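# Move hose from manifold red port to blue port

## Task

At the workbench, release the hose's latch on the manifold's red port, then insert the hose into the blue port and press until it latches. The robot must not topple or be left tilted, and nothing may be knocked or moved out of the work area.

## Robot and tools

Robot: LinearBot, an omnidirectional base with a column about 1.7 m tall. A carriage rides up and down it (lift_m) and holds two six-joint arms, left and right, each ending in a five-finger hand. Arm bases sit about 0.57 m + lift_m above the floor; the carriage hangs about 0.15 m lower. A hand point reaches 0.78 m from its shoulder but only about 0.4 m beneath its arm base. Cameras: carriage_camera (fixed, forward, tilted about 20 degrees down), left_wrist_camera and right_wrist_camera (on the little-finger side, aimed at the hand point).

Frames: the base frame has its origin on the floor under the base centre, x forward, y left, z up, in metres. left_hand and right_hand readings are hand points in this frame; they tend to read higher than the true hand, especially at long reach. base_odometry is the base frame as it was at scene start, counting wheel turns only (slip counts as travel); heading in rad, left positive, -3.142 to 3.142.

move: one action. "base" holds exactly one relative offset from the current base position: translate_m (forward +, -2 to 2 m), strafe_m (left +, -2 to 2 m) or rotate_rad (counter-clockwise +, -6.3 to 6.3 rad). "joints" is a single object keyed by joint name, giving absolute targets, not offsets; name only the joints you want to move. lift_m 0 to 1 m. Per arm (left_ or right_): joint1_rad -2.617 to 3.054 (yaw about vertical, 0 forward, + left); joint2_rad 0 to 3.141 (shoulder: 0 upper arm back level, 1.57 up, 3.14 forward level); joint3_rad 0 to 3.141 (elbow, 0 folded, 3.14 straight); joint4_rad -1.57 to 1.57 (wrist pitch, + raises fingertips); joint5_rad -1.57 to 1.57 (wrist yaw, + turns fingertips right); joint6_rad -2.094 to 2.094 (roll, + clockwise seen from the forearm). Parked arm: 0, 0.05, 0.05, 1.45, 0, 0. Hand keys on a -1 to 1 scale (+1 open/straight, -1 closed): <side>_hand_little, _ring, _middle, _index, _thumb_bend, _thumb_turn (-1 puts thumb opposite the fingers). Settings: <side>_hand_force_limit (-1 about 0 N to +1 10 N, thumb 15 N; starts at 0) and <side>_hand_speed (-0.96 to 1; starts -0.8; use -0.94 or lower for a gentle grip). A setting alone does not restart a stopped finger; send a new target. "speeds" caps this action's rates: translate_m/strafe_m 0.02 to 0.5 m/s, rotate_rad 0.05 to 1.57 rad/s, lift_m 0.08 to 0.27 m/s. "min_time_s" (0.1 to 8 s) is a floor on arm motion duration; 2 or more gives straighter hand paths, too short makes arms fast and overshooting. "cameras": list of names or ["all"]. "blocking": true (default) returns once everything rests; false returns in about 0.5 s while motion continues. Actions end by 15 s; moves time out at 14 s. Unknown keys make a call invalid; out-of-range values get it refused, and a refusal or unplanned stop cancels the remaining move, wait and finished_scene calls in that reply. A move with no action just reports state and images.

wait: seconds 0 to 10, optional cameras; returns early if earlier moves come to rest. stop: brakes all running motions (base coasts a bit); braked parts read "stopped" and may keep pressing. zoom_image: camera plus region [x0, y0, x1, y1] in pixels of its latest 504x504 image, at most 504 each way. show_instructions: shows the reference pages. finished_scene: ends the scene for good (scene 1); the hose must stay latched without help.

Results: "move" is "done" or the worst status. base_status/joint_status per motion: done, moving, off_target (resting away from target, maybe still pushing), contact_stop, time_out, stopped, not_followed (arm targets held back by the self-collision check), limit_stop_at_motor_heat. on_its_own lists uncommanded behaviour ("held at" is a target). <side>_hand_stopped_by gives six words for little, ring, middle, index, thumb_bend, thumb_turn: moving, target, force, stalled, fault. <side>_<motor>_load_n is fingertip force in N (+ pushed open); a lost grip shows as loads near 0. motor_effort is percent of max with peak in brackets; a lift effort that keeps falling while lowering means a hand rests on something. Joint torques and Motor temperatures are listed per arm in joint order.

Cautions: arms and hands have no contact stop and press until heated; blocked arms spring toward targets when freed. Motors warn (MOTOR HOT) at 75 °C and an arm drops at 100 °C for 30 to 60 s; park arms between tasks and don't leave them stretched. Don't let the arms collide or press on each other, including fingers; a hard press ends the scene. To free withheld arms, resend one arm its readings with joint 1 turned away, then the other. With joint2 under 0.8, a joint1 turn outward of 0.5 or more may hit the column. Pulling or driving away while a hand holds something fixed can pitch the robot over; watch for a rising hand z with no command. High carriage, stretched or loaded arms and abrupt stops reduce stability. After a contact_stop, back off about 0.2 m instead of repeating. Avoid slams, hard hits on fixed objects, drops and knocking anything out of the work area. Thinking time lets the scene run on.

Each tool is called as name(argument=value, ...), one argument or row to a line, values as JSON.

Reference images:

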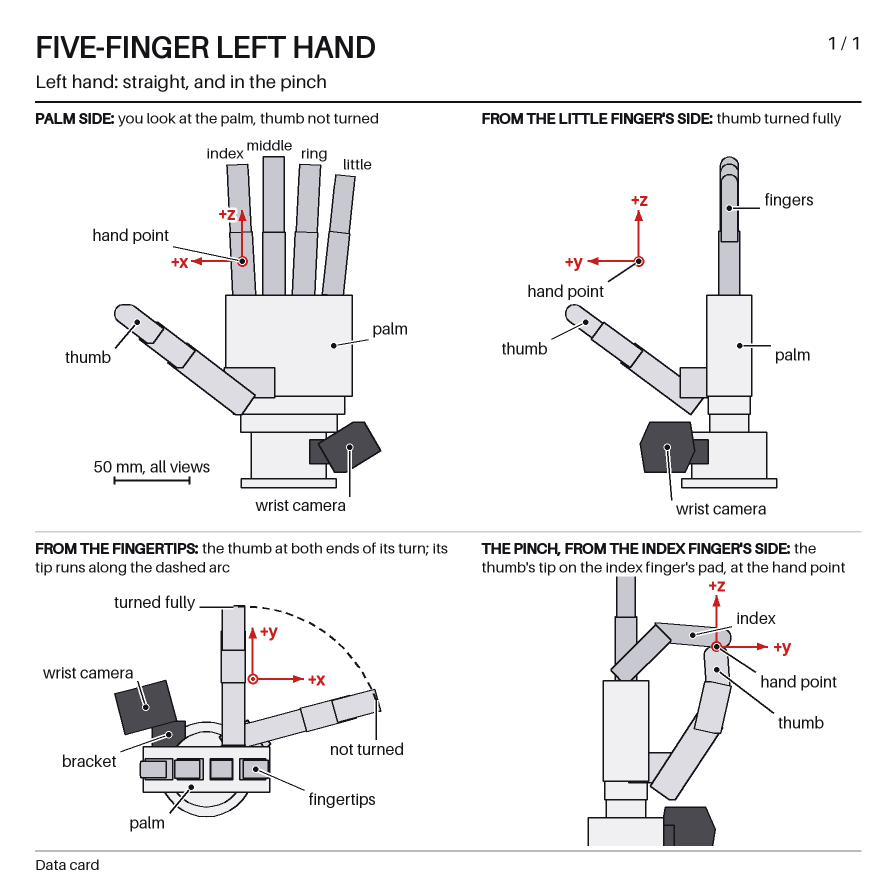

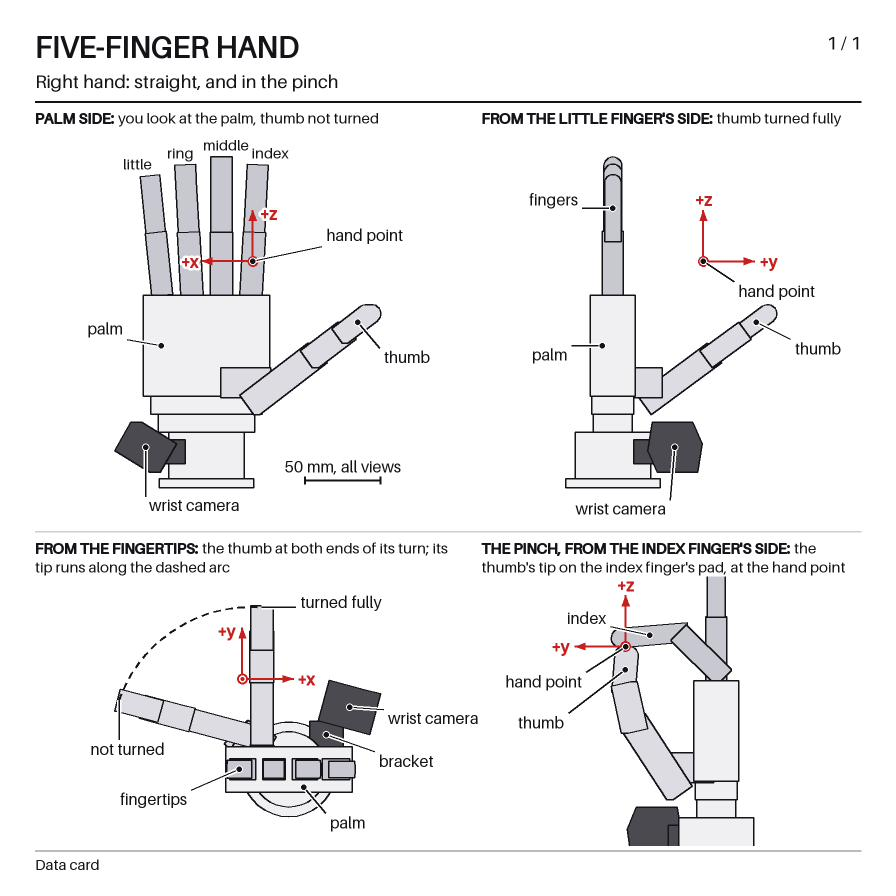

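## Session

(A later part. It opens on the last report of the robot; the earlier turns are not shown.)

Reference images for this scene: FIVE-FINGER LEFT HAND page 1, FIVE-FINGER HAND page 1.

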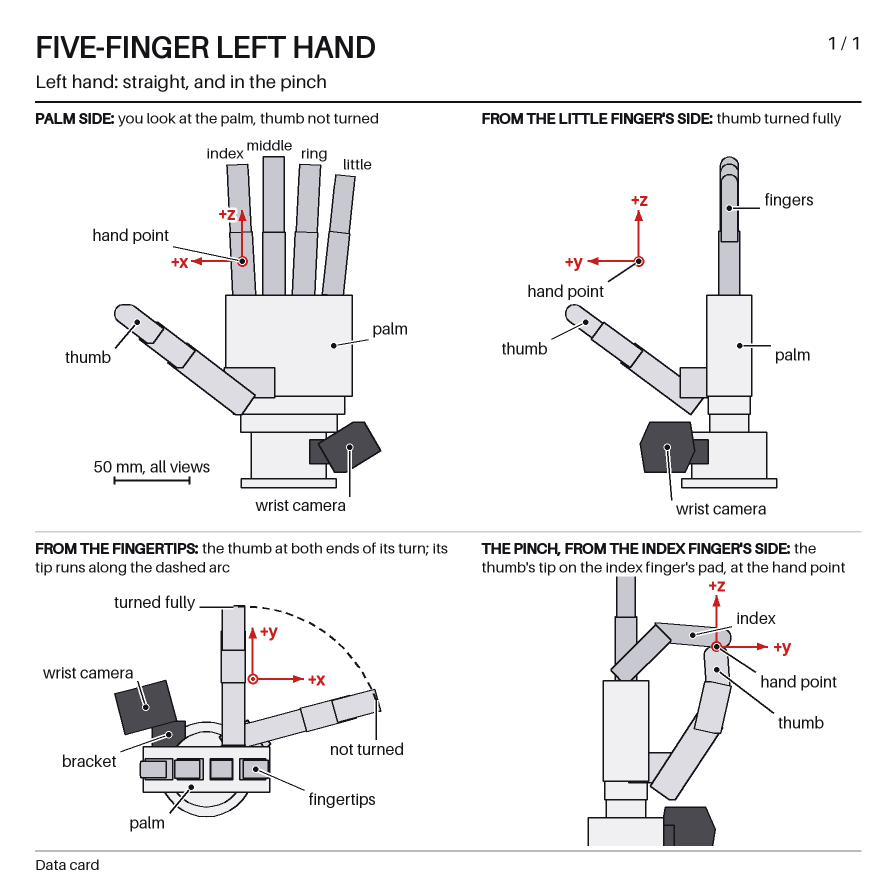

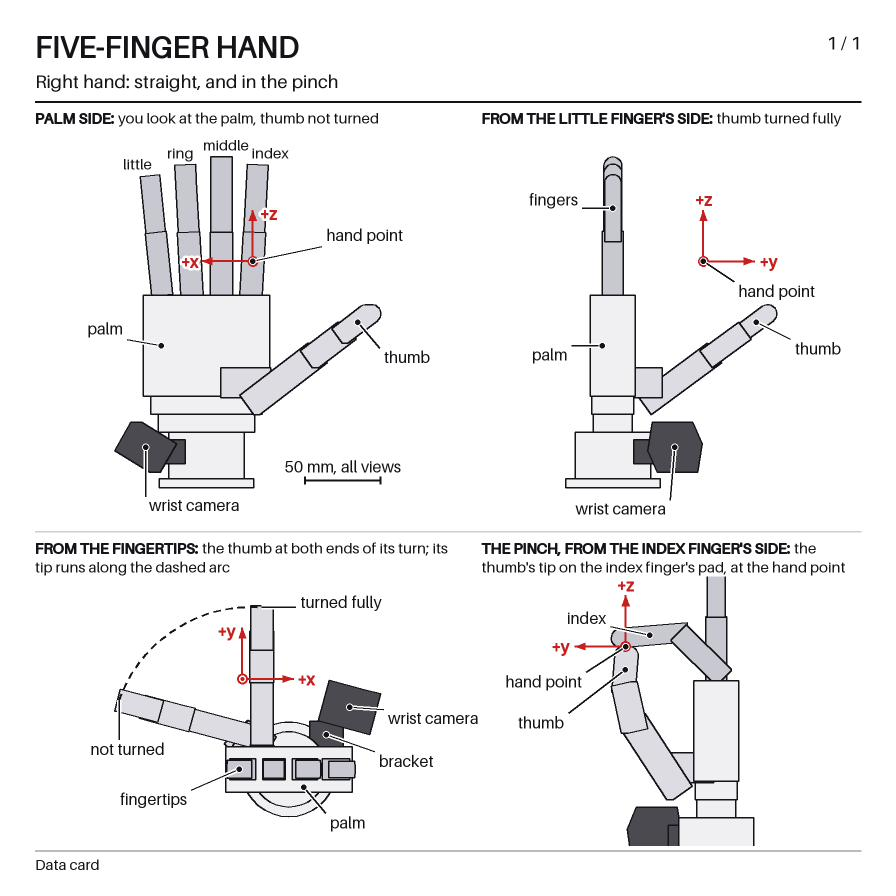

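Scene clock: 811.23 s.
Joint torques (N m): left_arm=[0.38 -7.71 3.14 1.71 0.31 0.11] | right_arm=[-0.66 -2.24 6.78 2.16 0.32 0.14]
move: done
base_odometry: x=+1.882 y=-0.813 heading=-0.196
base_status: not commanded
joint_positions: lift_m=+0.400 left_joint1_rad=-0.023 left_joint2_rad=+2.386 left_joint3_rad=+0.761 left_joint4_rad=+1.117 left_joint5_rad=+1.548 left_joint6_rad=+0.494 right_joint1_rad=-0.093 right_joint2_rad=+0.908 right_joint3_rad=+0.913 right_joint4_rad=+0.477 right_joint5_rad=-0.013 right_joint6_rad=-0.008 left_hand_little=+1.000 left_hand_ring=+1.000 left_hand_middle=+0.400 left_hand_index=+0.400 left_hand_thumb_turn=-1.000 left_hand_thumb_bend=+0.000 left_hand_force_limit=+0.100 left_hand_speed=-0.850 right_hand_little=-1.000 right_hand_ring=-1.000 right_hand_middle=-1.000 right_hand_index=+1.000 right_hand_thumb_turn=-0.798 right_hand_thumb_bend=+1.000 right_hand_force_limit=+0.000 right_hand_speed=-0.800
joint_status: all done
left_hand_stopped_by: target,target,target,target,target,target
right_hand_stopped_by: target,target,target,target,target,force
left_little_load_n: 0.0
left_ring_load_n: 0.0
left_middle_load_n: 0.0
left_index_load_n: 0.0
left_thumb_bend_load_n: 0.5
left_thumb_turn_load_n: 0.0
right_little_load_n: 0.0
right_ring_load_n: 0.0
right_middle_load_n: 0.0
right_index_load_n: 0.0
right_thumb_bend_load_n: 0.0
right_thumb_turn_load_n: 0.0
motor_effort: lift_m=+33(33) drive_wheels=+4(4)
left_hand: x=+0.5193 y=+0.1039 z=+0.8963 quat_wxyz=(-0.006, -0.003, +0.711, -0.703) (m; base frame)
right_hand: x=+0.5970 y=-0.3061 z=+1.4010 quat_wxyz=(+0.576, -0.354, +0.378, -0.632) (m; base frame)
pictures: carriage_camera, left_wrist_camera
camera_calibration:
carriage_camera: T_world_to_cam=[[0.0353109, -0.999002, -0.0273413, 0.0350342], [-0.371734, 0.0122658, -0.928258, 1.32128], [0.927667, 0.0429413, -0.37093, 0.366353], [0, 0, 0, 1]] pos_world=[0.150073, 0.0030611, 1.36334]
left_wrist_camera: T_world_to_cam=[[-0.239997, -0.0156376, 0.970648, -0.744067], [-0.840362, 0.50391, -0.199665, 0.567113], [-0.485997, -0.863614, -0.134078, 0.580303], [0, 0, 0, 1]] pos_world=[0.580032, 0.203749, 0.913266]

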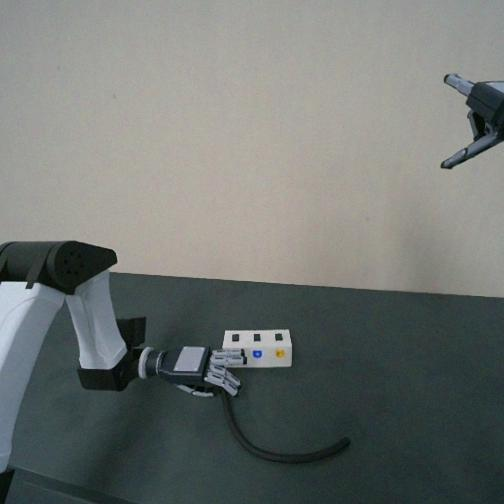

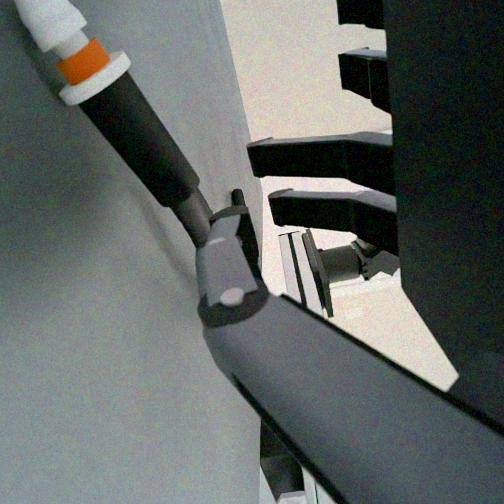

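move(
  joints={"left_joint2_rad": 2.472, "left_joint3_rad": 0.8, "left_joint4_rad": 1.183},
  min_time_s=1.5,
)

move(
  joints={"left_hand_index": -0.4, "left_hand_middle": -0.4, "left_hand_force_limit": -0.3},
  cameras=["left_wrist_camera", "carriage_camera"],
)

zoom_image(
  camera="carriage_camera",
  region=[150, 320, 290, 460],
)

Scene clock: 824.03 s.
Joint torques (N m): left_arm=[0.28 -8.01 3.02 1.65 0.31 0.13] | right_arm=[-0.65 -2.26 6.75 2.16 0.32 0.15]
Motor temperatures (°C): left_arm=[22 46 31 28 21 22] | right_arm=[24 37 42 37 24 24]
move: done
base_odometry: x=+1.882 y=-0.813 heading=-0.196
base_status: not commanded
joint_positions: lift_m=+0.400 left_joint1_rad=-0.023 left_joint2_rad=+2.458 left_joint3_rad=+0.787 left_joint4_rad=+1.176 left_joint5_rad=+1.549 left_joint6_rad=+0.494 right_joint1_rad=-0.093 right_joint2_rad=+0.908 right_joint3_rad=+0.913 right_joint4_rad=+0.478 right_joint5_rad=-0.013 right_joint6_rad=-0.008 left_hand_little=+1.000 left_hand_ring=+1.000 left_hand_middle=+0.400 left_hand_index=+0.400 left_hand_thumb_turn=-1.000 left_hand_thumb_bend=+0.000 left_hand_force_limit=+0.100 left_hand_speed=-0.850 right_hand_little=-1.000 right_hand_ring=-1.000 right_hand_middle=-1.000 right_hand_index=+1.000 right_hand_thumb_turn=-0.798 right_hand_thumb_bend=+1.000 right_hand_force_limit=+0.000 right_hand_speed=-0.800
joint_status: all done
left_hand_stopped_by: target,target,target,target,target,target
right_hand_stopped_by: target,target,target,target,target,force
left_little_load_n: 0.0
left_ring_load_n: 0.0
left_middle_load_n: 0.0
left_index_load_n: 0.0
left_thumb_bend_load_n: 0.0
left_thumb_turn_load_n: 0.0
right_little_load_n: 0.0
right_ring_load_n: 0.0
right_middle_load_n: 0.0
right_index_load_n: 0.0
right_thumb_bend_load_n: 0.0
right_thumb_turn_load_n: 0.0
motor_effort: lift_m=+33(33) drive_wheels=+3(4)
left_hand: x=+0.5215 y=+0.1038 z=+0.8808 quat_wxyz=(-0.001, +0.001, +0.711, -0.703) (m; base frame)
right_hand: x=+0.5970 y=-0.3061 z=+1.4011 quat_wxyz=(+0.576, -0.354, +0.378, -0.632) (m; base frame)
pictures: none

Scene clock: 826.17 s.
Joint torques (N m): left_arm=[0.24 -7.9 2.85 1.65 0.3 0.12] | right_arm=[-0.68 -2.24 6.8 2.16 0.31 0.14]
move: off_target
base_odometry: x=+1.882 y=-0.813 heading=-0.196
base_status: not commanded
joint_positions: lift_m=+0.400 left_joint1_rad=-0.023 left_joint2_rad=+2.458 left_joint3_rad=+0.787 left_joint4_rad=+1.178 left_joint5_rad=+1.550 left_joint6_rad=+0.494 right_joint1_rad=-0.093 right_joint2_rad=+0.908 right_joint3_rad=+0.913 right_joint4_rad=+0.478 right_joint5_rad=-0.013 right_joint6_rad=-0.008 left_hand_little=+1.000 left_hand_ring=+1.000 left_hand_middle=-0.041 left_hand_index=-0.041 left_hand_thumb_turn=-1.000 left_hand_thumb_bend=+0.001 left_hand_force_limit=-0.300 left_hand_speed=-0.850 right_hand_little=-1.000 right_hand_ring=-1.000 right_hand_middle=-1.000 right_hand_index=+1.000 right_hand_thumb_turn=-0.798 right_hand_thumb_bend=+1.000 right_hand_force_limit=+0.000 right_hand_speed=-0.800
joint_status: left_hand_middle off_target (ended at -0.041, target -0.400); left_hand_index off_target (ended at -0.041, target -0.400); the others done
left_hand_stopped_by: target,target,force,force,target,target
right_hand_stopped_by: target,target,target,target,target,force
left_little_load_n: 0.0
left_ring_load_n: 0.0
left_middle_load_n: 3.5
left_index_load_n: 4.0
left_thumb_bend_load_n: 1.5
left_thumb_turn_load_n: -1.0
right_little_load_n: 0.0
right_ring_load_n: 0.0
right_middle_load_n: 0.0
right_index_load_n: 0.0
right_thumb_bend_load_n: 0.0
right_thumb_turn_load_n: 0.0
motor_effort: lift_m=+33(33) drive_wheels=+4(4)
left_hand: x=+0.5214 y=+0.1038 z=+0.8810 quat_wxyz=(-0.001, +0.002, +0.711, -0.704) (m; base frame)
right_hand: x=+0.5970 y=-0.3061 z=+1.4011 quat_wxyz=(+0.576, -0.354, +0.378, -0.632) (m; base frame)
pictures: carriage_camera, left_wrist_camera
camera_calibration:
carriage_camera: T_world_to_cam=[[0.0353109, -0.999002, -0.0273413, 0.0350342], [-0.371734, 0.0122658, -0.928258, 1.32128], [0.927667, 0.0429413, -0.37093, 0.366353], [0, 0, 0, 1]] pos_world=[0.150073, 0.0030611, 1.36334]
left_wrist_camera: T_world_to_cam=[[-0.254408, -0.0140479, 0.966995, -0.718112], [-0.836446, 0.505081, -0.212724, 0.575227], [-0.485423, -0.862957, -0.140247, 0.584231], [0, 0, 0, 1]] pos_world=[0.582052, 0.203542, 0.898712]

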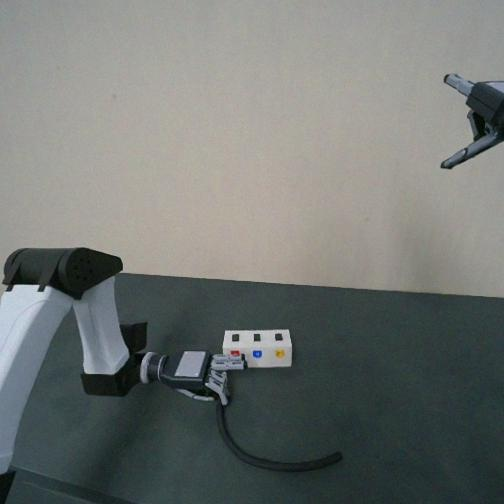

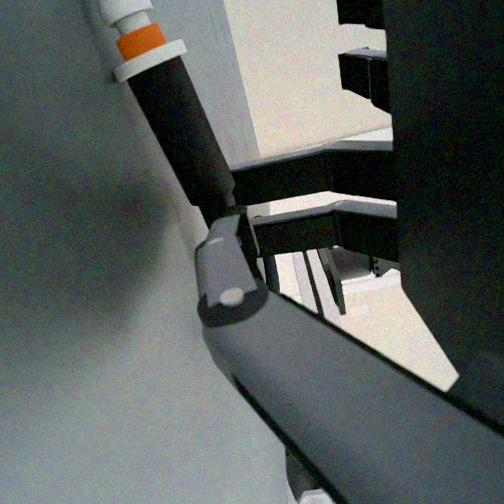

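Scaled by 3.600.

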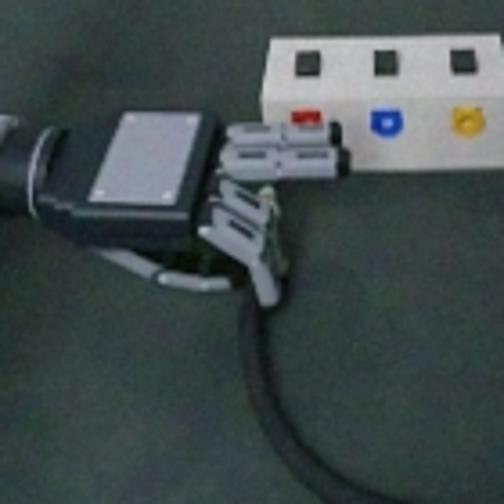

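move(
  base={"translate_m": -0.07},
  speeds={"translate_m": 0.05},
  cameras=["left_wrist_camera", "carriage_camera"],
)

move(
  joints={"left_hand_index": 0.45, "left_hand_middle": 0.45},
  cameras=["left_wrist_camera", "carriage_camera"],
)

zoom_image(
  camera="carriage_camera",
  region=[150, 320, 290, 460],
)

Scene clock: 835.63 s.
Joint torques (N m): left_arm=[0.09 -8.03 2.52 1.63 0.29 0.11] | right_arm=[-0.62 -1.95 6.76 2.12 0.32 0.14]
move: done
base_odometry: x=+1.814 y=-0.799 heading=-0.195
base_status: done
joint_positions: lift_m=+0.400 left_joint1_rad=-0.021 left_joint2_rad=+2.458 left_joint3_rad=+0.790 left_joint4_rad=+1.179 left_joint5_rad=+1.551 left_joint6_rad=+0.495 right_joint1_rad=-0.093 right_joint2_rad=+0.904 right_joint3_rad=+0.913 right_joint4_rad=+0.481 right_joint5_rad=-0.013 right_joint6_rad=-0.008 left_hand_little=+1.000 left_hand_ring=+1.000 left_hand_middle=-0.041 left_hand_index=-0.041 left_hand_thumb_turn=-1.000 left_hand_thumb_bend=+0.001 left_hand_force_limit=-0.300 left_hand_speed=-0.850 right_hand_little=-1.000 right_hand_ring=-1.000 right_hand_middle=-1.000 right_hand_index=+1.000 right_hand_thumb_turn=-0.798 right_hand_thumb_bend=+1.000 right_hand_force_limit=+0.000 right_hand_speed=-0.800
joint_status: not commanded
left_hand_stopped_by: target,target,force,force,target,target
right_hand_stopped_by: target,target,target,target,target,force
left_little_load_n: 0.0
left_ring_load_n: 0.0
left_middle_load_n: 4.0
left_index_load_n: 3.5
left_thumb_bend_load_n: 1.5
left_thumb_turn_load_n: -1.0
right_little_load_n: 0.0
right_ring_load_n: 0.0
right_middle_load_n: 0.0
right_index_load_n: 0.0
right_thumb_bend_load_n: 0.0
right_thumb_turn_load_n: 0.0
motor_effort: lift_m=+33(33) drive_wheels=+5(13)
left_hand: x=+0.5230 y=+0.1045 z=+0.8813 quat_wxyz=(+0.001, +0.003, +0.710, -0.704) (m; base frame)
right_hand: x=+0.5956 y=-0.3059 z=+1.4032 quat_wxyz=(+0.578, -0.352, +0.375, -0.634) (m; base frame)
pictures: carriage_camera, left_wrist_camera
camera_calibration:
carriage_camera: T_world_to_cam=[[0.0353109, -0.999002, -0.0273413, 0.0350342], [-0.371734, 0.0122658, -0.928258, 1.32128], [0.927667, 0.0429413, -0.37093, 0.366353], [0, 0, 0, 1]] pos_world=[0.150073, 0.0030611, 1.36334]
left_wrist_camera: T_world_to_cam=[[-0.258727, -0.0142739, 0.965845, -0.714639], [-0.836488, 0.503345, -0.216637, 0.580003], [-0.483061, -0.863968, -0.142169, 0.586237], [0, 0, 0, 1]] pos_world=[0.583457, 0.204348, 0.899226]

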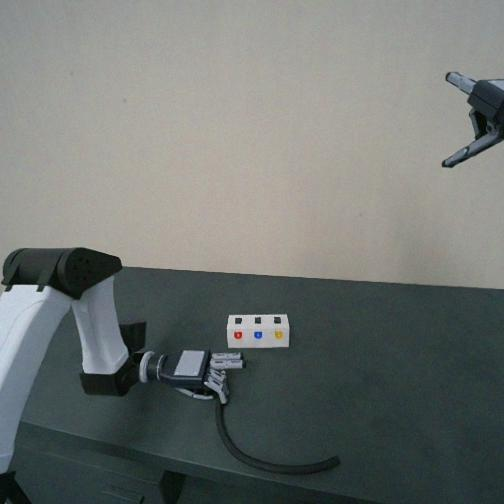

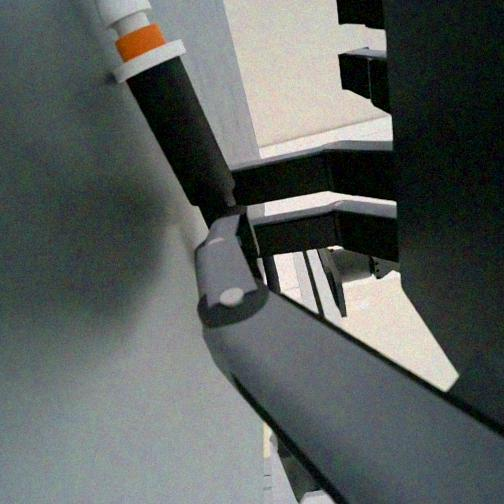

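Scene clock: 837.30 s.
Joint torques (N m): left_arm=[0.06 -7.98 2.63 1.61 0.31 0.1] | right_arm=[-0.66 -1.94 6.76 2.12 0.32 0.15]
move: done
base_odometry: x=+1.814 y=-0.799 heading=-0.195
base_status: not commanded
joint_positions: lift_m=+0.400 left_joint1_rad=-0.021 left_joint2_rad=+2.458 left_joint3_rad=+0.790 left_joint4_rad=+1.179 left_joint5_rad=+1.551 left_joint6_rad=+0.495 right_joint1_rad=-0.093 right_joint2_rad=+0.904 right_joint3_rad=+0.913 right_joint4_rad=+0.481 right_joint5_rad=-0.013 right_joint6_rad=-0.008 left_hand_little=+1.000 left_hand_ring=+1.000 left_hand_middle=+0.450 left_hand_index=+0.450 left_hand_thumb_turn=-1.000 left_hand_thumb_bend=+0.000 left_hand_force_limit=-0.300 left_hand_speed=-0.850 right_hand_little=-1.000 right_hand_ring=-1.000 right_hand_middle=-1.000 right_hand_index=+1.000 right_hand_thumb_turn=-0.798 right_hand_thumb_bend=+1.000 right_hand_force_limit=+0.000 right_hand_speed=-0.800
joint_status: all done
left_hand_stopped_by: target,target,target,target,target,target
right_hand_stopped_by: target,target,target,target,target,force
left_little_load_n: 0.0
left_ring_load_n: 0.0
left_middle_load_n: 0.0
left_index_load_n: 0.0
left_thumb_bend_load_n: 0.0
left_thumb_turn_load_n: 0.0
right_little_load_n: 0.0
right_ring_load_n: 0.0
right_middle_load_n: 0.0
right_index_load_n: 0.0
right_thumb_bend_load_n: 0.5
right_thumb_turn_load_n: 0.0
motor_effort: lift_m=+33(33) drive_wheels=+5(6)
left_hand: x=+0.5230 y=+0.1045 z=+0.8813 quat_wxyz=(+0.001, +0.003, +0.710, -0.704) (m; base frame)
right_hand: x=+0.5956 y=-0.3059 z=+1.4032 quat_wxyz=(+0.578, -0.352, +0.375, -0.634) (m; base frame)
pictures: carriage_camera, left_wrist_camera
camera_calibration:
carriage_camera: T_world_to_cam=[[0.0353109, -0.999002, -0.0273413, 0.0350342], [-0.371734, 0.0122658, -0.928258, 1.32128], [0.927667, 0.0429413, -0.37093, 0.366353], [0, 0, 0, 1]] pos_world=[0.150073, 0.0030611, 1.36334]
left_wrist_camera: T_world_to_cam=[[-0.258727, -0.0142739, 0.965845, -0.714639], [-0.836488, 0.503345, -0.216637, 0.580003], [-0.483061, -0.863968, -0.142169, 0.586237], [0, 0, 0, 1]] pos_world=[0.583457, 0.204348, 0.899226]

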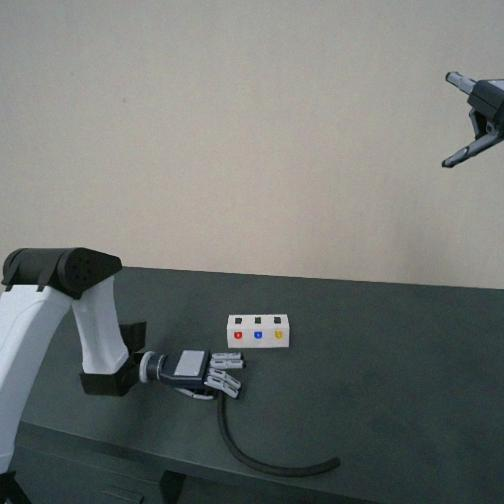

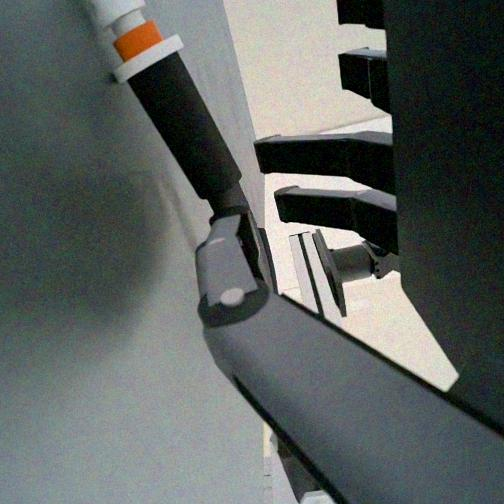

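Scaled by 3.600.

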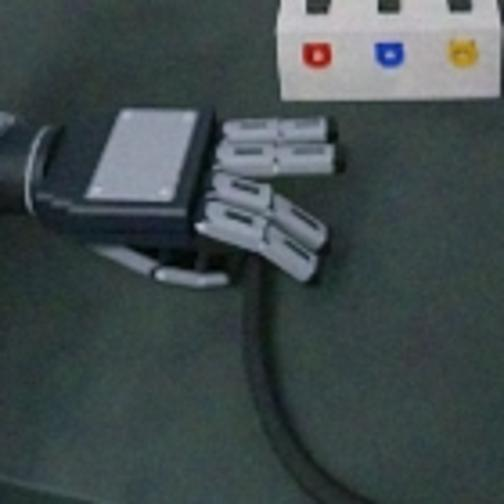

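move(
  joints={"left_joint1_rad": 0.013, "left_joint2_rad": 2.492, "left_joint3_rad": 0.95, "left_joint4_rad": 1.046, "left_joint5_rad": 1.57},
  min_time_s=2.5,
  cameras=["left_wrist_camera", "carriage_camera"],
)

zoom_image(
  camera="carriage_camera",
  region=[150, 320, 290, 460],
)

Scene clock: 860.37 s.
Joint torques (N m): left_arm=[0.23 -8.62 3.75 1.52 0.29 0.12] | right_arm=[-0.66 -1.98 6.75 2.1 0.32 0.14]
move: done
base_odometry: x=+1.814 y=-0.799 heading=-0.195
base_status: not commanded
joint_positions: lift_m=+0.400 left_joint1_rad=+0.007 left_joint2_rad=+2.477 left_joint3_rad=+0.935 left_joint4_rad=+1.058 left_joint5_rad=+1.557 left_joint6_rad=+0.495 right_joint1_rad=-0.093 right_joint2_rad=+0.904 right_joint3_rad=+0.913 right_joint4_rad=+0.481 right_joint5_rad=-0.013 right_joint6_rad=-0.008 left_hand_little=+1.000 left_hand_ring=+1.000 left_hand_middle=+0.450 left_hand_index=+0.450 left_hand_thumb_turn=-1.000 left_hand_thumb_bend=+0.000 left_hand_force_limit=-0.300 left_hand_speed=-0.850 right_hand_little=-1.000 right_hand_ring=-1.000 right_hand_middle=-1.000 right_hand_index=+1.000 right_hand_thumb_turn=-0.798 right_hand_thumb_bend=+1.000 right_hand_force_limit=+0.000 right_hand_speed=-0.800
joint_status: all done
joint sent to its limit — left_joint5_rad, upper limit.
left_hand_stopped_by: target,target,target,target,target,target
right_hand_stopped_by: target,target,target,target,target,force
left_little_load_n: 0.0
left_ring_load_n: 0.0
left_middle_load_n: 0.0
left_index_load_n: 0.0
left_thumb_bend_load_n: 0.0
left_thumb_turn_load_n: 0.5
right_little_load_n: 0.0
right_ring_load_n: 0.0
right_middle_load_n: 0.0
right_index_load_n: 0.0
right_thumb_bend_load_n: 0.0
right_thumb_turn_load_n: 0.0
motor_effort: lift_m=+33(33) drive_wheels=+5(6)
left_hand: x=+0.5620 y=+0.1130 z=+0.8847 quat_wxyz=(+0.011, -0.003, +0.709, -0.705) (m; base frame)
right_hand: x=+0.5956 y=-0.3059 z=+1.4032 quat_wxyz=(+0.578, -0.352, +0.375, -0.634) (m; base frame)
pictures: carriage_camera, left_wrist_camera
camera_calibration:
carriage_camera: T_world_to_cam=[[0.0353109, -0.999002, -0.0273413, 0.0350342], [-0.371734, 0.0122658, -0.928258, 1.32128], [0.927667, 0.0429413, -0.37093, 0.366353], [0, 0, 0, 1]] pos_world=[0.150073, 0.0030611, 1.36334]
left_wrist_camera: T_world_to_cam=[[-0.262851, -0.0170879, 0.964685, -0.704024], [-0.846371, 0.484103, -0.222038, 0.621491], [-0.463212, -0.874844, -0.14171, 0.602518], [0, 0, 0, 1]] pos_world=[0.620052, 0.214214, 0.902539]

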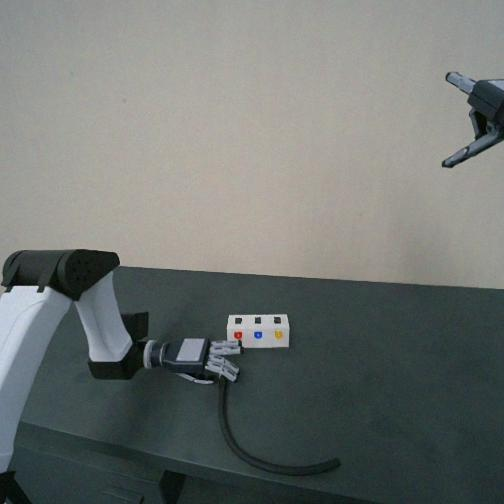

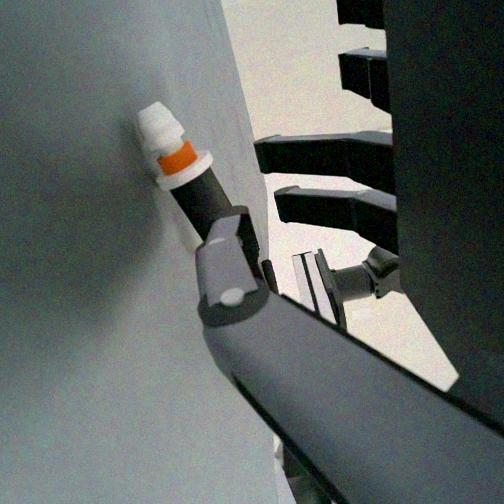

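Scaled by 3.600.

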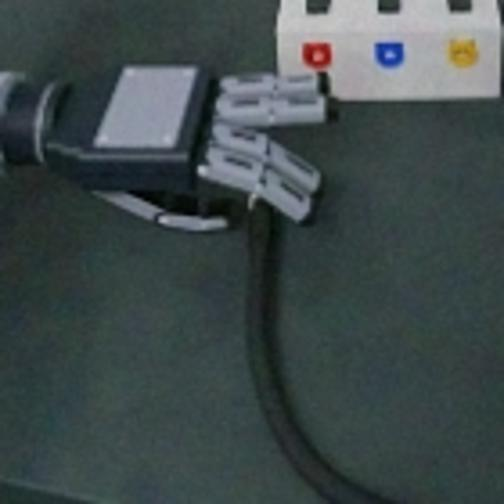

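move(
  joints={"left_joint2_rad": 2.498, "left_joint3_rad": 0.898, "left_joint4_rad": 1.092},
  min_time_s=1,
)

move(
  joints={"left_hand_index": -0.4, "left_hand_middle": -0.4, "left_hand_force_limit": -0.2},
  cameras=["left_wrist_camera", "carriage_camera"],
)

zoom_image(
  camera="left_wrist_camera",
  region=[80, 60, 330, 310],
)

Scene clock: 868.93 s.
Joint torques (N m): left_arm=[0.21 -8.61 1.25 1.7 0.31 0.08] | right_arm=[-0.65 -1.95 6.76 2.12 0.32 0.14]
move: done
base_odometry: x=+1.814 y=-0.799 heading=-0.195
base_status: not commanded
joint_positions: lift_m=+0.400 left_joint1_rad=+0.007 left_joint2_rad=+2.483 left_joint3_rad=+0.908 left_joint4_rad=+1.085 left_joint5_rad=+1.558 left_joint6_rad=+0.495 right_joint1_rad=-0.093 right_joint2_rad=+0.904 right_joint3_rad=+0.913 right_joint4_rad=+0.481 right_joint5_rad=-0.013 right_joint6_rad=-0.008 left_hand_little=+1.000 left_hand_ring=+1.000 left_hand_middle=+0.450 left_hand_index=+0.450 left_hand_thumb_turn=-1.000 left_hand_thumb_bend=+0.000 left_hand_force_limit=-0.300 left_hand_speed=-0.850 right_hand_little=-1.000 right_hand_ring=-1.000 right_hand_middle=-1.000 right_hand_index=+1.000 right_hand_thumb_turn=-0.798 right_hand_thumb_bend=+1.000 right_hand_force_limit=+0.000 right_hand_speed=-0.800
joint_status: all done
left_hand_stopped_by: target,target,target,target,target,target
right_hand_stopped_by: target,target,target,target,target,force
left_little_load_n: 0.0
left_ring_load_n: 0.0
left_middle_load_n: 0.0
left_index_load_n: 0.0
left_thumb_bend_load_n: 0.0
left_thumb_turn_load_n: 0.0
right_little_load_n: 0.0
right_ring_load_n: 0.0
right_middle_load_n: 0.0
right_index_load_n: 0.0
right_thumb_bend_load_n: 0.0
right_thumb_turn_load_n: 0.0
motor_effort: lift_m=+33(33) drive_wheels=+5(6)
left_hand: x=+0.5540 y=+0.1129 z=+0.8809 quat_wxyz=(+0.008, -0.005, +0.709, -0.705) (m; base frame)
right_hand: x=+0.5956 y=-0.3059 z=+1.4032 quat_wxyz=(+0.578, -0.352, +0.375, -0.634) (m; base frame)
pictures: none

Scene clock: 871.20 s.
Joint torques (N m): left_arm=[0.28 -8.57 1.33 1.63 0.25 0.09] | right_arm=[-0.66 -1.94 6.75 2.12 0.31 0.14]
move: off_target
base_odometry: x=+1.814 y=-0.799 heading=-0.195
base_status: not commanded
joint_positions: lift_m=+0.400 left_joint1_rad=+0.007 left_joint2_rad=+2.483 left_joint3_rad=+0.908 left_joint4_rad=+1.088 left_joint5_rad=+1.562 left_joint6_rad=+0.495 right_joint1_rad=-0.093 right_joint2_rad=+0.904 right_joint3_rad=+0.913 right_joint4_rad=+0.481 right_joint5_rad=-0.013 right_joint6_rad=-0.008 left_hand_little=+1.000 left_hand_ring=+1.000 left_hand_middle=-0.019 left_hand_index=+0.008 left_hand_thumb_turn=-1.000 left_hand_thumb_bend=+0.001 left_hand_force_limit=-0.200 left_hand_speed=-0.850 right_hand_little=-1.000 right_hand_ring=-1.000 right_hand_middle=-1.000 right_hand_index=+1.000 right_hand_thumb_turn=-0.798 right_hand_thumb_bend=+1.000 right_hand_force_limit=+0.000 right_hand_speed=-0.800
joint_status: left_hand_middle off_target (ended at -0.019, target -0.400); left_hand_index off_target (ended at +0.008, target -0.400); the others done
left_hand_stopped_by: target,target,force,force,target,target
right_hand_stopped_by: target,target,target,target,target,force
left_little_load_n: 0.0
left_ring_load_n: 0.0
left_middle_load_n: 7.0
left_index_load_n: 3.0
left_thumb_bend_load_n: 2.0
left_thumb_turn_load_n: -0.5
right_little_load_n: 0.0
right_ring_load_n: 0.0
right_middle_load_n: 0.0
right_index_load_n: 0.0
right_thumb_bend_load_n: 0.0
right_thumb_turn_load_n: 0.0
motor_effort: lift_m=+33(33) drive_wheels=+5(6)
left_hand: x=+0.5536 y=+0.1129 z=+0.8814 quat_wxyz=(+0.008, -0.003, +0.709, -0.706) (m; base frame)
right_hand: x=+0.5956 y=-0.3059 z=+1.4032 quat_wxyz=(+0.578, -0.352, +0.375, -0.634) (m; base frame)
pictures: carriage_camera, left_wrist_camera
camera_calibration:
carriage_camera: T_world_to_cam=[[0.0353109, -0.999002, -0.0273413, 0.0350342], [-0.371734, 0.0122658, -0.928258, 1.32128], [0.927667, 0.0429413, -0.37093, 0.366353], [0, 0, 0, 1]] pos_world=[0.150073, 0.0030611, 1.36334]
left_wrist_camera: T_world_to_cam=[[-0.258862, -0.013866, 0.965815, -0.706548], [-0.84532, 0.487054, -0.219574, 0.610703], [-0.467359, -0.873262, -0.137801, 0.596774], [0, 0, 0, 1]] pos_world=[0.612249, 0.213898, 0.898724]

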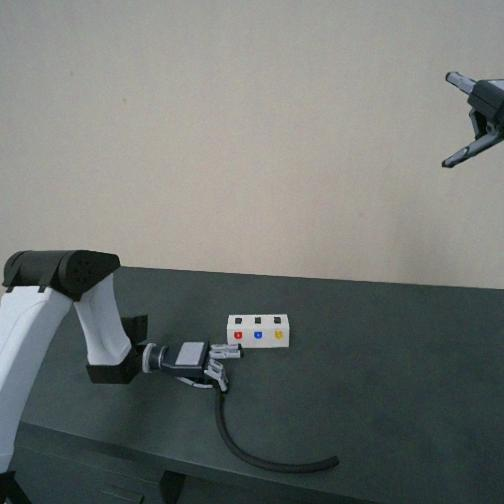

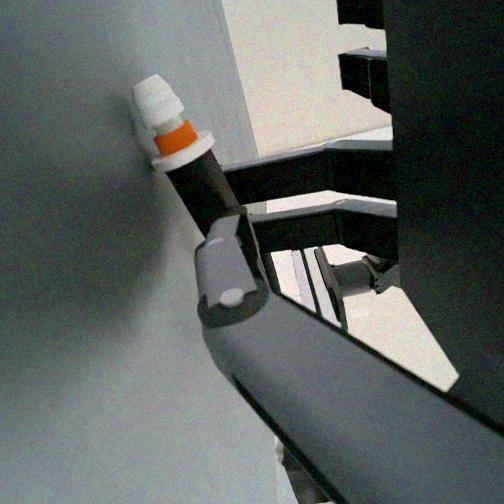

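Scaled by 2.016.

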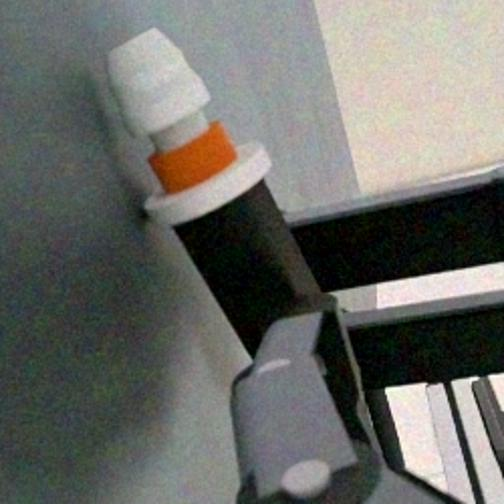

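zoom_image(
  camera="carriage_camera",
  region=[190, 330, 260, 400],
)

Scaled by 7.200.

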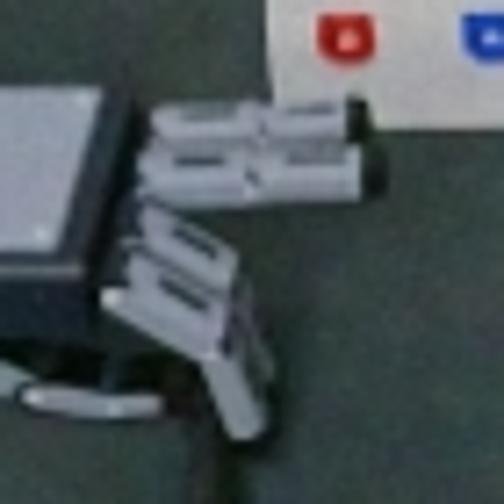

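move(
  joints={"left_hand_thumb_bend": -0.3, "left_hand_force_limit": -0.1},
)

move(
  joints={"left_joint2_rad": 2.40, "left_joint3_rad": 0.90, "left_joint4_rad": 0.99},
  min_time_s=2,
  cameras=["left_wrist_camera", "carriage_camera"],
)

zoom_image(
  camera="left_wrist_camera",
  region=[80, 60, 330, 310],
)

Scene clock: 889.23 s.
Joint torques (N m): left_arm=[0.27 -8.57 1.21 1.66 0.27 0.09] | right_arm=[-0.66 -1.95 6.78 2.11 0.32 0.15]
move: done
base_odometry: x=+1.814 y=-0.799 heading=-0.195
base_status: not commanded
joint_positions: lift_m=+0.400 left_joint1_rad=+0.007 left_joint2_rad=+2.483 left_joint3_rad=+0.908 left_joint4_rad=+1.088 left_joint5_rad=+1.562 left_joint6_rad=+0.495 right_joint1_rad=-0.093 right_joint2_rad=+0.904 right_joint3_rad=+0.913 right_joint4_rad=+0.481 right_joint5_rad=-0.013 right_joint6_rad=-0.008 left_hand_little=+1.000 left_hand_ring=+1.000 left_hand_middle=-0.020 left_hand_index=+0.008 left_hand_thumb_turn=-1.000 left_hand_thumb_bend=-0.300 left_hand_force_limit=-0.100 left_hand_speed=-0.850 right_hand_little=-1.000 right_hand_ring=-1.000 right_hand_middle=-1.000 right_hand_index=+1.000 right_hand_thumb_turn=-0.798 right_hand_thumb_bend=+1.000 right_hand_force_limit=+0.000 right_hand_speed=-0.800
joint_status: all done
left_hand_stopped_by: target,target,force,force,target,target
right_hand_stopped_by: target,target,target,target,target,force
left_little_load_n: 0.0
left_ring_load_n: 0.0
left_middle_load_n: 0.0
left_index_load_n: 0.0
left_thumb_bend_load_n: 0.0
left_thumb_turn_load_n: 0.0
right_little_load_n: 0.0
right_ring_load_n: 0.0
right_middle_load_n: 0.0
right_index_load_n: 0.0
right_thumb_bend_load_n: 0.0
right_thumb_turn_load_n: 0.0
motor_effort: lift_m=+33(33) drive_wheels=+5(6)
left_hand: x=+0.5536 y=+0.1129 z=+0.8814 quat_wxyz=(+0.008, -0.003, +0.709, -0.706) (m; base frame)
right_hand: x=+0.5956 y=-0.3059 z=+1.4032 quat_wxyz=(+0.578, -0.352, +0.375, -0.634) (m; base frame)
pictures: none

Scene clock: 891.53 s.
Joint torques (N m): left_arm=[0.32 -11.77 1.57 1.42 0.27 0.09] | right_arm=[-0.66 -1.95 6.78 2.11 0.32 0.14]
move: done
base_odometry: x=+1.814 y=-0.799 heading=-0.195
base_status: not commanded
joint_positions: lift_m=+0.400 left_joint1_rad=+0.007 left_joint2_rad=+2.430 left_joint3_rad=+0.908 left_joint4_rad=+1.002 left_joint5_rad=+1.562 left_joint6_rad=+0.495 right_joint1_rad=-0.093 right_joint2_rad=+0.904 right_joint3_rad=+0.913 right_joint4_rad=+0.481 right_joint5_rad=-0.013 right_joint6_rad=-0.008 left_hand_little=+1.000 left_hand_ring=+1.000 left_hand_middle=-0.020 left_hand_index=+0.008 left_hand_thumb_turn=-1.000 left_hand_thumb_bend=-0.300 left_hand_force_limit=-0.100 left_hand_speed=-0.850 right_hand_little=-1.000 right_hand_ring=-1.000 right_hand_middle=-1.000 right_hand_index=+1.000 right_hand_thumb_turn=-0.798 right_hand_thumb_bend=+1.000 right_hand_force_limit=+0.000 right_hand_speed=-0.800
joint_status: all done
left_hand_stopped_by: target,target,force,force,target,target
right_hand_stopped_by: target,target,target,target,target,force
left_little_load_n: 0.0
left_ring_load_n: 0.0
left_middle_load_n: 0.0
left_index_load_n: 0.0
left_thumb_bend_load_n: 0.5
left_thumb_turn_load_n: 0.0
right_little_load_n: 0.0
right_ring_load_n: 0.0
right_middle_load_n: 0.0
right_index_load_n: 0.0
right_thumb_bend_load_n: 0.0
right_thumb_turn_load_n: 0.0
motor_effort: lift_m=+33(33) drive_wheels=+5(5)
left_hand: x=+0.5546 y=+0.1129 z=+0.8946 quat_wxyz=(-0.004, -0.014, +0.709, -0.705) (m; base frame)
right_hand: x=+0.5956 y=-0.3059 z=+1.4032 quat_wxyz=(+0.578, -0.352, +0.375, -0.634) (m; base frame)
pictures: carriage_camera, left_wrist_camera
camera_calibration:
carriage_camera: T_world_to_cam=[[0.0353109, -0.999002, -0.0273413, 0.0350342], [-0.371734, 0.0122658, -0.928258, 1.32128], [0.927667, 0.0429413, -0.37093, 0.366353], [0, 0, 0, 1]] pos_world=[0.150073, 0.0030611, 1.36334]
left_wrist_camera: T_world_to_cam=[[-0.227806, -0.0137465, 0.97361, -0.743358], [-0.851947, 0.486974, -0.192463, 0.5938], [-0.471477, -0.873308, -0.122647, 0.587858], [0, 0, 0, 1]] pos_world=[0.613706, 0.213998, 0.910124]

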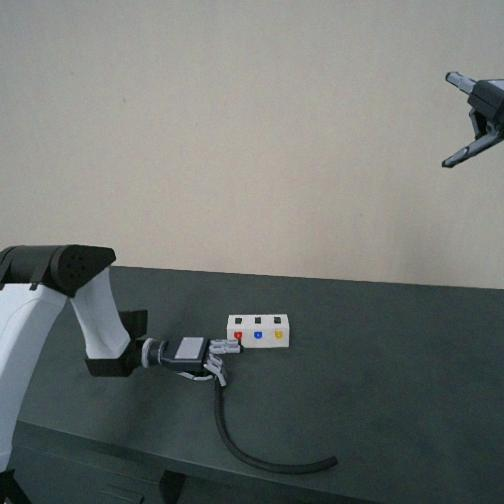

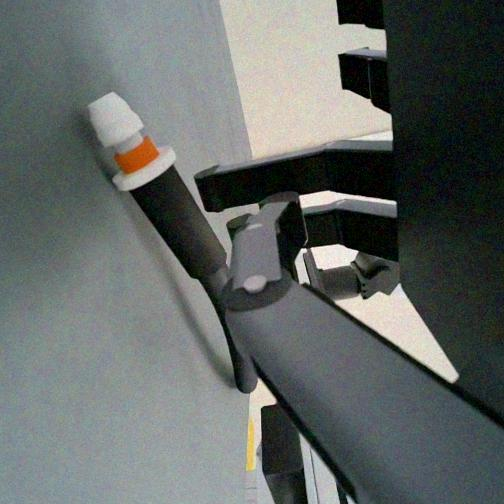

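Scaled by 2.016.

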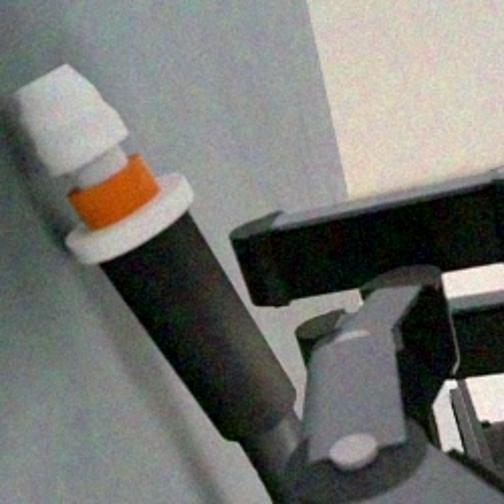

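move(
  joints={"left_hand_index": 0.5, "left_hand_middle": 0.5, "left_hand_thumb_bend": 0.0, "left_joint1_rad": 0.028},
  min_time_s=1,
)

move(
  joints={"left_joint2_rad": 2.53, "left_joint3_rad": 0.952, "left_joint4_rad": 1.086},
  min_time_s=2,
  cameras=["left_wrist_camera", "carriage_camera"],
)

zoom_image(
  camera="left_wrist_camera",
  region=[80, 60, 330, 310],
)

Scene clock: 905.83 s.
Joint torques (N m): left_arm=[0.28 -11.9 1.62 1.45 0.32 0.09] | right_arm=[-0.69 -1.98 6.75 2.11 0.32 0.14]
move: done
base_odometry: x=+1.814 y=-0.799 heading=-0.195
base_status: not commanded
joint_positions: lift_m=+0.400 left_joint1_rad=+0.022 left_joint2_rad=+2.430 left_joint3_rad=+0.908 left_joint4_rad=+1.002 left_joint5_rad=+1.562 left_joint6_rad=+0.495 right_joint1_rad=-0.093 right_joint2_rad=+0.904 right_joint3_rad=+0.913 right_joint4_rad=+0.481 right_joint5_rad=-0.013 right_joint6_rad=-0.008 left_hand_little=+1.000 left_hand_ring=+1.000 left_hand_middle=+0.500 left_hand_index=+0.500 left_hand_thumb_turn=-1.000 left_hand_thumb_bend=+0.000 left_hand_force_limit=-0.100 left_hand_speed=-0.850 right_hand_little=-1.000 right_hand_ring=-1.000 right_hand_middle=-1.000 right_hand_index=+1.000 right_hand_thumb_turn=-0.798 right_hand_thumb_bend=+1.000 right_hand_force_limit=+0.000 right_hand_speed=-0.800
joint_status: all done
left_hand_stopped_by: target,target,target,target,target,target
right_hand_stopped_by: target,target,target,target,target,force
left_little_load_n: 0.0
left_ring_load_n: 0.0
left_middle_load_n: 0.0
left_index_load_n: 0.0
left_thumb_bend_load_n: 0.0
left_thumb_turn_load_n: 0.0
right_little_load_n: 0.0
right_ring_load_n: 0.0
right_middle_load_n: 0.0
right_index_load_n: 0.0
right_thumb_bend_load_n: 0.0
right_thumb_turn_load_n: 0.0
motor_effort: lift_m=+33(33) drive_wheels=+5(6)
left_hand: x=+0.5574 y=+0.1178 z=+0.8946 quat_wxyz=(+0.001, -0.020, +0.708, -0.705) (m; base frame)
right_hand: x=+0.5956 y=-0.3059 z=+1.4032 quat_wxyz=(+0.578, -0.352, +0.375, -0.634) (m; base frame)
pictures: none

Scene clock: 908.13 s.
Joint torques (N m): left_arm=[0.28 -8.57 3.63 1.69 0.26 0.12] | right_arm=[-0.68 -1.96 6.75 2.11 0.32 0.14]
move: done
base_odometry: x=+1.814 y=-0.799 heading=-0.195
base_status: not commanded
joint_positions: lift_m=+0.400 left_joint1_rad=+0.022 left_joint2_rad=+2.515 left_joint3_rad=+0.937 left_joint4_rad=+1.079 left_joint5_rad=+1.562 left_joint6_rad=+0.495 right_joint1_rad=-0.093 right_joint2_rad=+0.904 right_joint3_rad=+0.913 right_joint4_rad=+0.481 right_joint5_rad=-0.013 right_joint6_rad=-0.008 left_hand_little=+1.000 left_hand_ring=+1.000 left_hand_middle=+0.500 left_hand_index=+0.500 left_hand_thumb_turn=-1.000 left_hand_thumb_bend=+0.000 left_hand_force_limit=-0.100 left_hand_speed=-0.850 right_hand_little=-1.000 right_hand_ring=-1.000 right_hand_middle=-1.000 right_hand_index=+1.000 right_hand_thumb_turn=-0.798 right_hand_thumb_bend=+1.000 right_hand_force_limit=+0.000 right_hand_speed=-0.800
joint_status: all done
left_hand_stopped_by: target,target,target,target,target,target
right_hand_stopped_by: target,target,target,target,target,force
left_little_load_n: 0.0
left_ring_load_n: 0.0
left_middle_load_n: 0.0
left_index_load_n: 0.0
left_thumb_bend_load_n: 0.0
left_thumb_turn_load_n: 0.0
right_little_load_n: 0.0
right_ring_load_n: 0.0
right_middle_load_n: 0.0
right_index_load_n: 0.0
right_thumb_bend_load_n: 0.0
right_thumb_turn_load_n: 0.0
motor_effort: lift_m=+33(33) drive_wheels=+5(5)
left_hand: x=+0.5599 y=+0.1178 z=+0.8742 quat_wxyz=(+0.009, -0.012, +0.709, -0.705) (m; base frame)
right_hand: x=+0.5956 y=-0.3059 z=+1.4032 quat_wxyz=(+0.578, -0.352, +0.375, -0.634) (m; base frame)
pictures: carriage_camera, left_wrist_camera
camera_calibration:
carriage_camera: T_world_to_cam=[[0.0353109, -0.999002, -0.0273413, 0.0350342], [-0.371734, 0.0122658, -0.928258, 1.32128], [0.927667, 0.0429413, -0.37093, 0.366353], [0, 0, 0, 1]] pos_world=[0.150073, 0.0030611, 1.36334]
left_wrist_camera: T_world_to_cam=[[-0.247891, -0.0174974, 0.96863, -0.706214], [-0.854861, 0.474369, -0.210206, 0.610609], [-0.45581, -0.880152, -0.132549, 0.592801], [0, 0, 0, 1]] pos_world=[0.617127, 0.219744, 0.89099]

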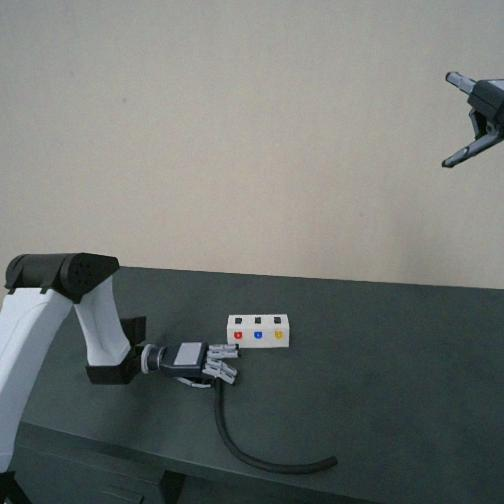

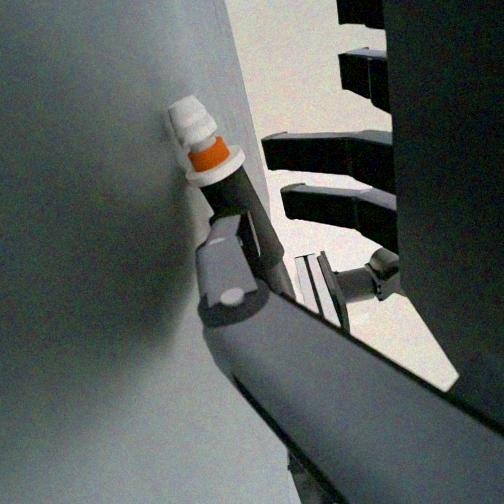

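Scaled by 2.016.

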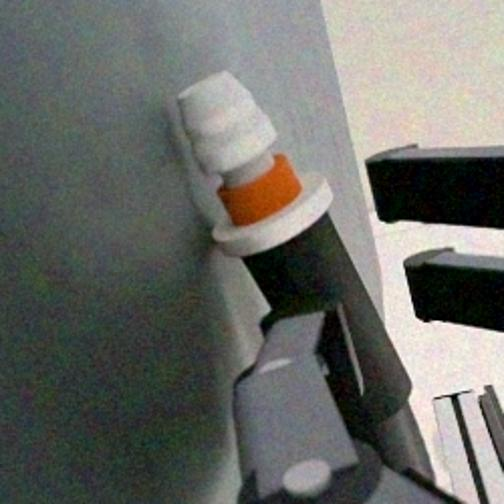

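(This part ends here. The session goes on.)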